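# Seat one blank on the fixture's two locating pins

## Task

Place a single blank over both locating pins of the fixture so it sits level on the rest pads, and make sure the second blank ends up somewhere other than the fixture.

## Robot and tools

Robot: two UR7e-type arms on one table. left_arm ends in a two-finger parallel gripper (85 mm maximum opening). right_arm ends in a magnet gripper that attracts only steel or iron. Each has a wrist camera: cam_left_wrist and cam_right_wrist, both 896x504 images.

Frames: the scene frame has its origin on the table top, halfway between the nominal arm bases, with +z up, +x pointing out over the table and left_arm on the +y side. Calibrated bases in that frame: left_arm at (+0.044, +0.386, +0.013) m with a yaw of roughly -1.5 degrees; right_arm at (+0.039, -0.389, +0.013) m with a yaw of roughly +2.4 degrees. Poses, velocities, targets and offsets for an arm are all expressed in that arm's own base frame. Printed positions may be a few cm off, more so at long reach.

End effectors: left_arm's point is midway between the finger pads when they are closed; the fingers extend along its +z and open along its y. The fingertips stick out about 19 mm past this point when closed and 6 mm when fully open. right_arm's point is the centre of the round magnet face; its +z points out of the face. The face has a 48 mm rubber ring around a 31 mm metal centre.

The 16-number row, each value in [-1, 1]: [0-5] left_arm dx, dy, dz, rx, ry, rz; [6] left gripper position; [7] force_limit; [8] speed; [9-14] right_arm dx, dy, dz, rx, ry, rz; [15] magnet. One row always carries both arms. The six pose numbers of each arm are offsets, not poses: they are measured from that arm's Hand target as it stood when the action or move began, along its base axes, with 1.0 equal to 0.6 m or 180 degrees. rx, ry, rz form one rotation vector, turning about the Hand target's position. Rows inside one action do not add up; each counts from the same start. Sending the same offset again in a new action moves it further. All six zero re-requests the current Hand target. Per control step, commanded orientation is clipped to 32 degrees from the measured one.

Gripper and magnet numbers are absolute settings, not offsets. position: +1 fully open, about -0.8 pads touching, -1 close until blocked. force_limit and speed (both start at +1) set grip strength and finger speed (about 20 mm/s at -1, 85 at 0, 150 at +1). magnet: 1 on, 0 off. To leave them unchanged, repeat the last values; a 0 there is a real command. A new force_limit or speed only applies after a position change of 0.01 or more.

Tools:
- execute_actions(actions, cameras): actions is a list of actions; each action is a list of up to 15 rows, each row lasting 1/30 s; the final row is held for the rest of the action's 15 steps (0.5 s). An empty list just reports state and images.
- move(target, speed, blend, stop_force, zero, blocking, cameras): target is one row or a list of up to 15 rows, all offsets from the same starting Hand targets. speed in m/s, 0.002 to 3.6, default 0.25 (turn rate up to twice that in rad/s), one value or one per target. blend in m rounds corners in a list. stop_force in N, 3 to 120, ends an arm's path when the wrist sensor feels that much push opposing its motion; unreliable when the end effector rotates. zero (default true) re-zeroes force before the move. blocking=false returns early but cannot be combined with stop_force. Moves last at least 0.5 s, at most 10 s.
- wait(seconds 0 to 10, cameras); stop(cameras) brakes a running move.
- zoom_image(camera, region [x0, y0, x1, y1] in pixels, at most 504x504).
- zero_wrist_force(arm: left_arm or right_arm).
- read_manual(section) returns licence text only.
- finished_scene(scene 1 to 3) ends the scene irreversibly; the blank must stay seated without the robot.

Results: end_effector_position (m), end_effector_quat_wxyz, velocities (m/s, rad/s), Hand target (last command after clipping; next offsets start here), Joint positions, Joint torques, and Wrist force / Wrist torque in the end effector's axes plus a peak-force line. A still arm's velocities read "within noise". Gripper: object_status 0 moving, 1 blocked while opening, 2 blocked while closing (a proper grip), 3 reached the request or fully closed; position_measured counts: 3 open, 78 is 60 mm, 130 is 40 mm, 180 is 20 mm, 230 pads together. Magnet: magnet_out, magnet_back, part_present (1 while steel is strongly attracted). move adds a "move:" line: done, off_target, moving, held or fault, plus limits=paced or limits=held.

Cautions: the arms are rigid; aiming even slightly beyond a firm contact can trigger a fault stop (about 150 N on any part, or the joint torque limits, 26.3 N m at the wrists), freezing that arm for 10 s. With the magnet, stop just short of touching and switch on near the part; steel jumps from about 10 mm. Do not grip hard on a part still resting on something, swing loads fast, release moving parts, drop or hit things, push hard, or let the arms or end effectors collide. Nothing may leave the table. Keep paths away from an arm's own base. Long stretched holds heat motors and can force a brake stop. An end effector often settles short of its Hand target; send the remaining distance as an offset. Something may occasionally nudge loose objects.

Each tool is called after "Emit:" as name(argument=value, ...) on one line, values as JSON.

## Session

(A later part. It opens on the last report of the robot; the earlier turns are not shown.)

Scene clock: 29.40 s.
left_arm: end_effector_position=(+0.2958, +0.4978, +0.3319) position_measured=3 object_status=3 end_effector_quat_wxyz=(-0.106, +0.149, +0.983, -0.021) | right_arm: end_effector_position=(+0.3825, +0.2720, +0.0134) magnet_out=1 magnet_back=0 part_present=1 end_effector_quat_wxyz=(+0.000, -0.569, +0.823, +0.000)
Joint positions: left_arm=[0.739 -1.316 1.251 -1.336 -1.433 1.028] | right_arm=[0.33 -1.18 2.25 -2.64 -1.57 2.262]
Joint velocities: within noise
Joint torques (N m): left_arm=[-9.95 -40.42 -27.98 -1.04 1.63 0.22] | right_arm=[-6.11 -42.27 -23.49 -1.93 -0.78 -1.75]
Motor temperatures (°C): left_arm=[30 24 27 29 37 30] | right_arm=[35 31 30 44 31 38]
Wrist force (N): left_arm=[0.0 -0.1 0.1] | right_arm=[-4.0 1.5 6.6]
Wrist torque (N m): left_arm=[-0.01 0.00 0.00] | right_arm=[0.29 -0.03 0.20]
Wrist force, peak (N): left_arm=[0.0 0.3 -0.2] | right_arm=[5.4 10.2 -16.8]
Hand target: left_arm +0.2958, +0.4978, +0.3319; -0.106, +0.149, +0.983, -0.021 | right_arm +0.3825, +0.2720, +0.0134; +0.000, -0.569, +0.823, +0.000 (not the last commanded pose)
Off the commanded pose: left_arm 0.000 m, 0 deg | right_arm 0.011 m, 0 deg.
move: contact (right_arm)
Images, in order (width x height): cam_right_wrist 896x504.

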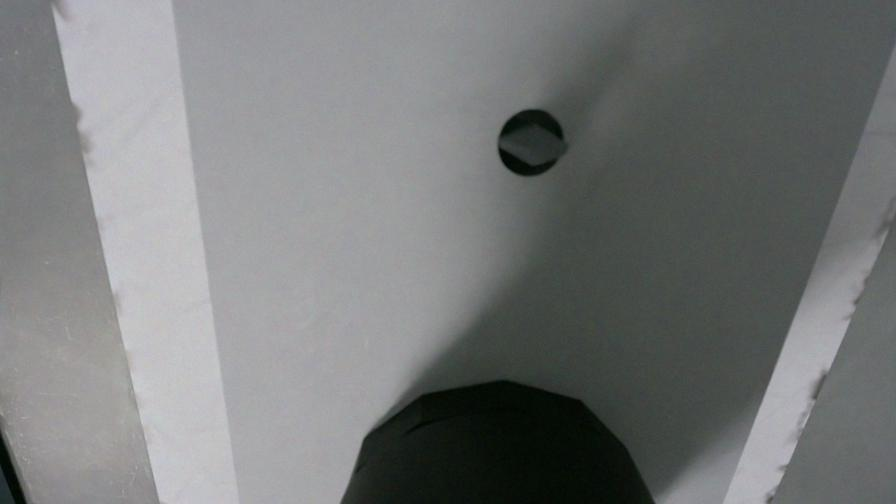

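Emit:
move(target=[0,0,0,0,0,0,1,1,1,0,0,-0.01,0,0,0,1], speed=0.004, stop_force=15, cameras=[])

Emit:
execute_actions(actions=[[[0,0,0,0,0,0,1,1,1,0,0,0,0,0,0,0]]], cameras=[])

Emit:
move(target=[[0,0,0,0,0,0,1,1,1,0,0,0.006,0,0,0,0],[0,0,0,0,0,0,1,1,1,0.039,-0.015,0.006,0,0,0,0]], speed=[0.03,0.1], cameras=[])

Emit:
move(target=[0,0,0,0,0,0,1,1,1,0,0,-0.03,0,0,0,0], speed=0.005, stop_force=5, cameras=[])

Emit:
move(target=[[0,0,0,0,0,0,1,1,1,0,0,0.007,0,0,0,0],[0,0,0,0,0,0,1,1,1,-0.078,0.03,0.007,0,0,0,0]], speed=[0.03,0.1], cameras=[])

Emit:
move(target=[0,0,0,0,0,0,1,1,1,0,0,-0.03,0,0,0,0], speed=0.005, stop_force=5, cameras=[])

Emit:
move(target=[[0,0,0,0,0,0,1,1,1,0,0,0.02,0,0,0,0],[0,0,0,0,0,0,1,1,1,0,0,0.24,0,0,0,0]], speed=[0.05,0.2], cameras=["cam_right_wrist"])

Scene clock: 30.70 s.
left_arm: end_effector_position=(+0.2958, +0.4978, +0.3319) position_measured=3 object_status=3 end_effector_quat_wxyz=(-0.106, +0.149, +0.983, -0.021) | right_arm: end_effector_position=(+0.3826, +0.2720, +0.0132) magnet_out=1 magnet_back=0 part_present=1 end_effector_quat_wxyz=(+0.000, -0.569, +0.823, +0.000)
Joint positions: left_arm=[0.739 -1.316 1.251 -1.336 -1.433 1.028] | right_arm=[0.33 -1.18 2.25 -2.641 -1.57 2.262]
Joint velocities: within noise
Joint torques (N m): left_arm=[-9.11 -41.95 -26.3 -0.76 1.44 0.3] | right_arm=[-5.02 -36 -16.75 -1.88 -0.8 -1.78]
Motor temperatures (°C): left_arm=[30 24 27 29 37 30] | right_arm=[35 31 30 44 31 38]
Wrist force (N): left_arm=[-0.1 0.0 0.0] | right_arm=[3.4 8.9 -9.9]
Wrist torque (N m): left_arm=[0.00 0.01 0.00] | right_arm=[0.49 0.04 0.28]
Wrist force, peak (N): left_arm=[0.3 -0.1 0.2] | right_arm=[11.3 16.1 -24.0]
Hand target: left_arm +0.2958, +0.4978, +0.3319; -0.106, +0.149, +0.983, -0.021 | right_arm +0.3826, +0.2720, +0.0133; +0.000, -0.569, +0.823, +0.000 (not the last commanded pose)
Off the commanded pose: left_arm 0.000 m, 0 deg | right_arm 0.006 m, 0 deg.
move: contact (right_arm)
No camera images: "cameras" was empty.

Scene clock: 31.40 s.
left_arm: end_effector_position=(+0.2958, +0.4978, +0.3319) position_measured=3 object_status=3 end_effector_quat_wxyz=(-0.106, +0.149, +0.983, -0.021) | right_arm: end_effector_position=(+0.3826, +0.2720, +0.0133) magnet_out=0 magnet_back=1 part_present=0 end_effector_quat_wxyz=(+0.000, -0.569, +0.823, +0.000)
Joint positions: left_arm=[0.739 -1.316 1.251 -1.336 -1.433 1.028] | right_arm=[0.33 -1.18 2.25 -2.641 -1.57 2.262]
Joint velocities: within noise
Joint torques (N m): left_arm=[-9.41 -41.71 -26.7 -1.01 1.53 0.08] | right_arm=[-5.73 -19.91 -20.42 -3.67 -0.63 -1.66]
Motor temperatures (°C): left_arm=[30 24 27 29 37 30] | right_arm=[35 31 30 44 31 38]
Wrist force (N): left_arm=[-0.1 0.0 0.1] | right_arm=[7.5 11.0 -20.3]
Wrist torque (N m): left_arm=[0.00 0.02 0.00] | right_arm=[0.27 0.08 -0.02]
Wrist force, peak (N): left_arm=[-0.2 -0.2 0.1] | right_arm=[9.4 12.3 -22.7]
Hand target: left_arm +0.2958, +0.4978, +0.3319; -0.106, +0.149, +0.983, -0.021 | right_arm +0.3826, +0.2720, +0.0133; +0.000, -0.569, +0.823, +0.000
Off the commanded pose: left_arm 0.000 m, 0 deg | right_arm 0.000 m, 0 deg.
No camera images: "cameras" was empty.

Scene clock: 32.33 s.
left_arm: end_effector_position=(+0.2958, +0.4978, +0.3319) position_measured=3 object_status=3 end_effector_quat_wxyz=(-0.106, +0.149, +0.983, -0.021) | right_arm: end_effector_position=(+0.4058, +0.2630, +0.0169) magnet_out=0 magnet_back=1 part_present=0 end_effector_quat_wxyz=(+0.000, -0.569, +0.823, +0.000)
Joint positions: left_arm=[0.739 -1.316 1.251 -1.336 -1.433 1.028] | right_arm=[0.296 -1.167 2.208 -2.612 -1.57 2.227]
Joint velocities: within noise
Joint torques (N m): left_arm=[-8.39 -42.03 -25.67 -1.03 1.45 0.26] | right_arm=[-8.19 -24.07 -24.08 -1.03 0.48 -1.95]
Motor temperatures (°C): left_arm=[30 24 27 29 37 30] | right_arm=[35 31 30 44 31 38]
Wrist force (N): left_arm=[0.0 -0.1 0.0] | right_arm=[0.0 -1.5 -0.8]
Wrist torque (N m): left_arm=[-0.02 0.00 0.00] | right_arm=[0.00 -0.08 -0.20]
Wrist force, peak (N): left_arm=[-0.2 -0.2 0.0] | right_arm=[7.7 11.0 -20.0]
Hand target: left_arm +0.2958, +0.4978, +0.3319; -0.106, +0.149, +0.983, -0.021 | right_arm +0.4060, +0.2630, +0.0169; +0.000, -0.569, +0.823, +0.000
Off the commanded pose: left_arm 0.000 m, 0 deg | right_arm 0.000 m, 0 deg.
move: done
No camera images: "cameras" was empty.

Scene clock: 34.03 s.
left_arm: end_effector_position=(+0.2958, +0.4978, +0.3319) position_measured=3 object_status=3 end_effector_quat_wxyz=(-0.106, +0.149, +0.983, -0.021) | right_arm: end_effector_position=(+0.4059, +0.2630, +0.0133) magnet_out=0 magnet_back=1 part_present=0 end_effector_quat_wxyz=(+0.000, -0.569, +0.823, +0.000)
Joint positions: left_arm=[0.739 -1.316 1.251 -1.336 -1.433 1.028] | right_arm=[0.295 -1.158 2.209 -2.622 -1.57 2.227]
Joint velocities: within noise
Joint torques (N m): left_arm=[-9.63 -41.4 -26.66 -0.91 1.74 0.3] | right_arm=[-8.07 -36.59 -20.99 -0.23 1.18 -1.9]
Motor temperatures (°C): left_arm=[30 24 27 29 37 30] | right_arm=[35 31 30 44 31 38]
Wrist force (N): left_arm=[0.0 -0.1 0.1] | right_arm=[-0.9 -1.5 -5.2]
Wrist torque (N m): left_arm=[-0.01 0.00 0.00] | right_arm=[0.07 -0.04 -0.22]
Wrist force, peak (N): left_arm=[0.0 -0.3 -0.2] | right_arm=[8.3 9.4 -26.5]
Hand target: left_arm +0.2958, +0.4978, +0.3319; -0.106, +0.149, +0.983, -0.021 | right_arm +0.4060, +0.2630, +0.0134; +0.000, -0.569, +0.823, +0.000 (not the last commanded pose)
Off the commanded pose: left_arm 0.000 m, 0 deg | right_arm 0.014 m, 0 deg.
move: contact (right_arm)
No camera images: "cameras" was empty.

Scene clock: 35.20 s.
left_arm: end_effector_position=(+0.2958, +0.4978, +0.3319) position_measured=3 object_status=3 end_effector_quat_wxyz=(-0.106, +0.149, +0.983, -0.021) | right_arm: end_effector_position=(+0.3593, +0.2809, +0.0175) magnet_out=0 magnet_back=1 part_present=0 end_effector_quat_wxyz=(+0.000, -0.569, +0.823, +0.000)
Joint positions: left_arm=[0.739 -1.316 1.251 -1.336 -1.433 1.028] | right_arm=[0.367 -1.212 2.285 -2.644 -1.57 2.298]
Joint velocities: within noise
Joint torques (N m): left_arm=[-9.33 -41.46 -26.89 -0.75 1.43 0.16] | right_arm=[7.07 -36.07 -3.46 -4.68 -1.38 1.69]
Motor temperatures (°C): left_arm=[30 24 27 29 37 30] | right_arm=[35 31 30 44 31 38]
Wrist force (N): left_arm=[0.0 -0.1 0.2] | right_arm=[-0.1 -1.1 -0.7]
Wrist torque (N m): left_arm=[-0.02 0.01 0.00] | right_arm=[0.01 -0.06 -0.23]
Wrist force, peak (N): left_arm=[-0.2 0.1 -0.2] | right_arm=[-1.4 -1.7 -6.1]
Hand target: left_arm +0.2958, +0.4978, +0.3319; -0.106, +0.149, +0.983, -0.021 | right_arm +0.3592, +0.2810, +0.0176; +0.000, -0.569, +0.823, +0.000
Off the commanded pose: left_arm 0.000 m, 0 deg | right_arm 0.000 m, 0 deg.
move: done
No camera images: "cameras" was empty.

Scene clock: 37.07 s.
left_arm: end_effector_position=(+0.2958, +0.4978, +0.3319) position_measured=3 object_status=3 end_effector_quat_wxyz=(-0.106, +0.149, +0.983, -0.021) | right_arm: end_effector_position=(+0.3591, +0.2810, +0.0133) magnet_out=0 magnet_back=1 part_present=0 end_effector_quat_wxyz=(+0.000, -0.569, +0.823, +0.000)
Joint positions: left_arm=[0.739 -1.316 1.251 -1.336 -1.433 1.028] | right_arm=[0.367 -1.2 2.287 -2.658 -1.57 2.299]
Joint velocities: within noise
Joint torques (N m): left_arm=[-8.84 -41.02 -26.84 -0.91 1.31 0.14] | right_arm=[3.04 -35.22 -19.41 -0.72 1.31 1.32]
Motor temperatures (°C): left_arm=[30 24 27 29 37 30] | right_arm=[35 31 30 44 31 38]
Wrist force (N): left_arm=[-0.2 -0.1 -0.1] | right_arm=[-1.3 -2.8 -3.1]
Wrist torque (N m): left_arm=[-0.02 0.03 0.00] | right_arm=[0.04 -0.04 -0.26]
Wrist force, peak (N): left_arm=[-0.2 -0.2 -0.2] | right_arm=[8.3 6.9 -24.2]
Hand target: left_arm +0.2958, +0.4978, +0.3319; -0.106, +0.149, +0.983, -0.021 | right_arm +0.3592, +0.2810, +0.0133; +0.000, -0.569, +0.823, +0.000 (not the last commanded pose)
Off the commanded pose: left_arm 0.000 m, 0 deg | right_arm 0.014 m, 0 deg.
move: contact (right_arm)
No camera images: "cameras" was empty.

Scene clock: 38.70 s.
left_arm: end_effector_position=(+0.2958, +0.4978, +0.3319) position_measured=3 object_status=3 end_effector_quat_wxyz=(-0.106, +0.149, +0.983, -0.021) | right_arm: end_effector_position=(+0.3592, +0.2810, +0.1573) magnet_out=0 magnet_back=1 part_present=0 end_effector_quat_wxyz=(+0.000, -0.569, +0.823, +0.000)
Joint positions: left_arm=[0.739 -1.316 1.251 -1.336 -1.433 1.028] | right_arm=[0.367 -1.524 2.156 -2.203 -1.57 2.299]
Joint velocities: within noise
Joint torques (N m): left_arm=[-9.44 -41.95 -27.27 -1.06 1.12 0.15] | right_arm=[-7.28 -31.93 -32.17 -1.02 -1.3 -2.05]
Motor temperatures (°C): left_arm=[30 24 27 29 37 30] | right_arm=[35 31 30 44 31 38]
Wrist force (N): left_arm=[-0.2 -0.1 0.2] | right_arm=[-0.2 -1.2 -0.7]
Wrist torque (N m): left_arm=[-0.02 0.03 0.00] | right_arm=[0.01 -0.05 -0.21]
Wrist force, peak (N): left_arm=[-0.2 -0.1 0.2] | right_arm=[-1.1 -2.8 -2.5]
Hand target: left_arm +0.2958, +0.4978, +0.3319; -0.106, +0.149, +0.983, -0.021 | right_arm +0.3592, +0.2810, +0.1573; +0.000, -0.569, +0.823, +0.000
Off the commanded pose: left_arm 0.000 m, 0 deg | right_arm 0.000 m, 0 deg.
move: done
Images, in order (width x height): cam_right_wrist 896x504.

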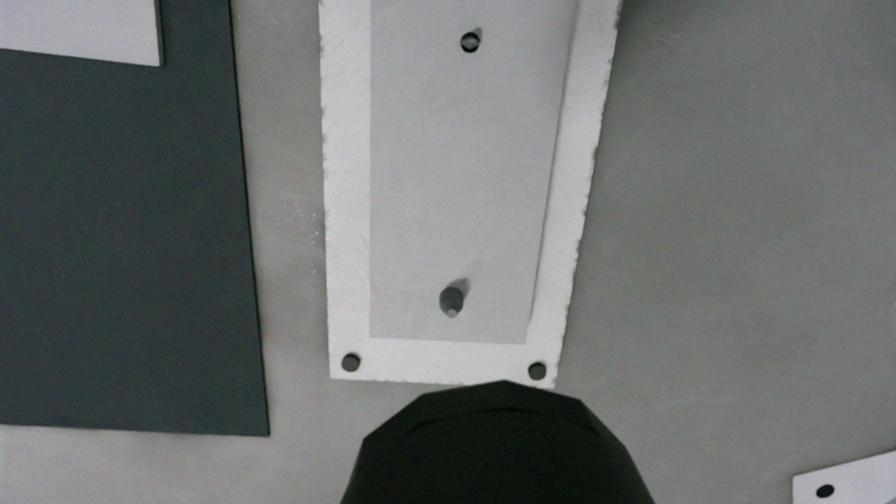

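Emit:
finished_scene(scene=3)

The scene is finished: the task was done.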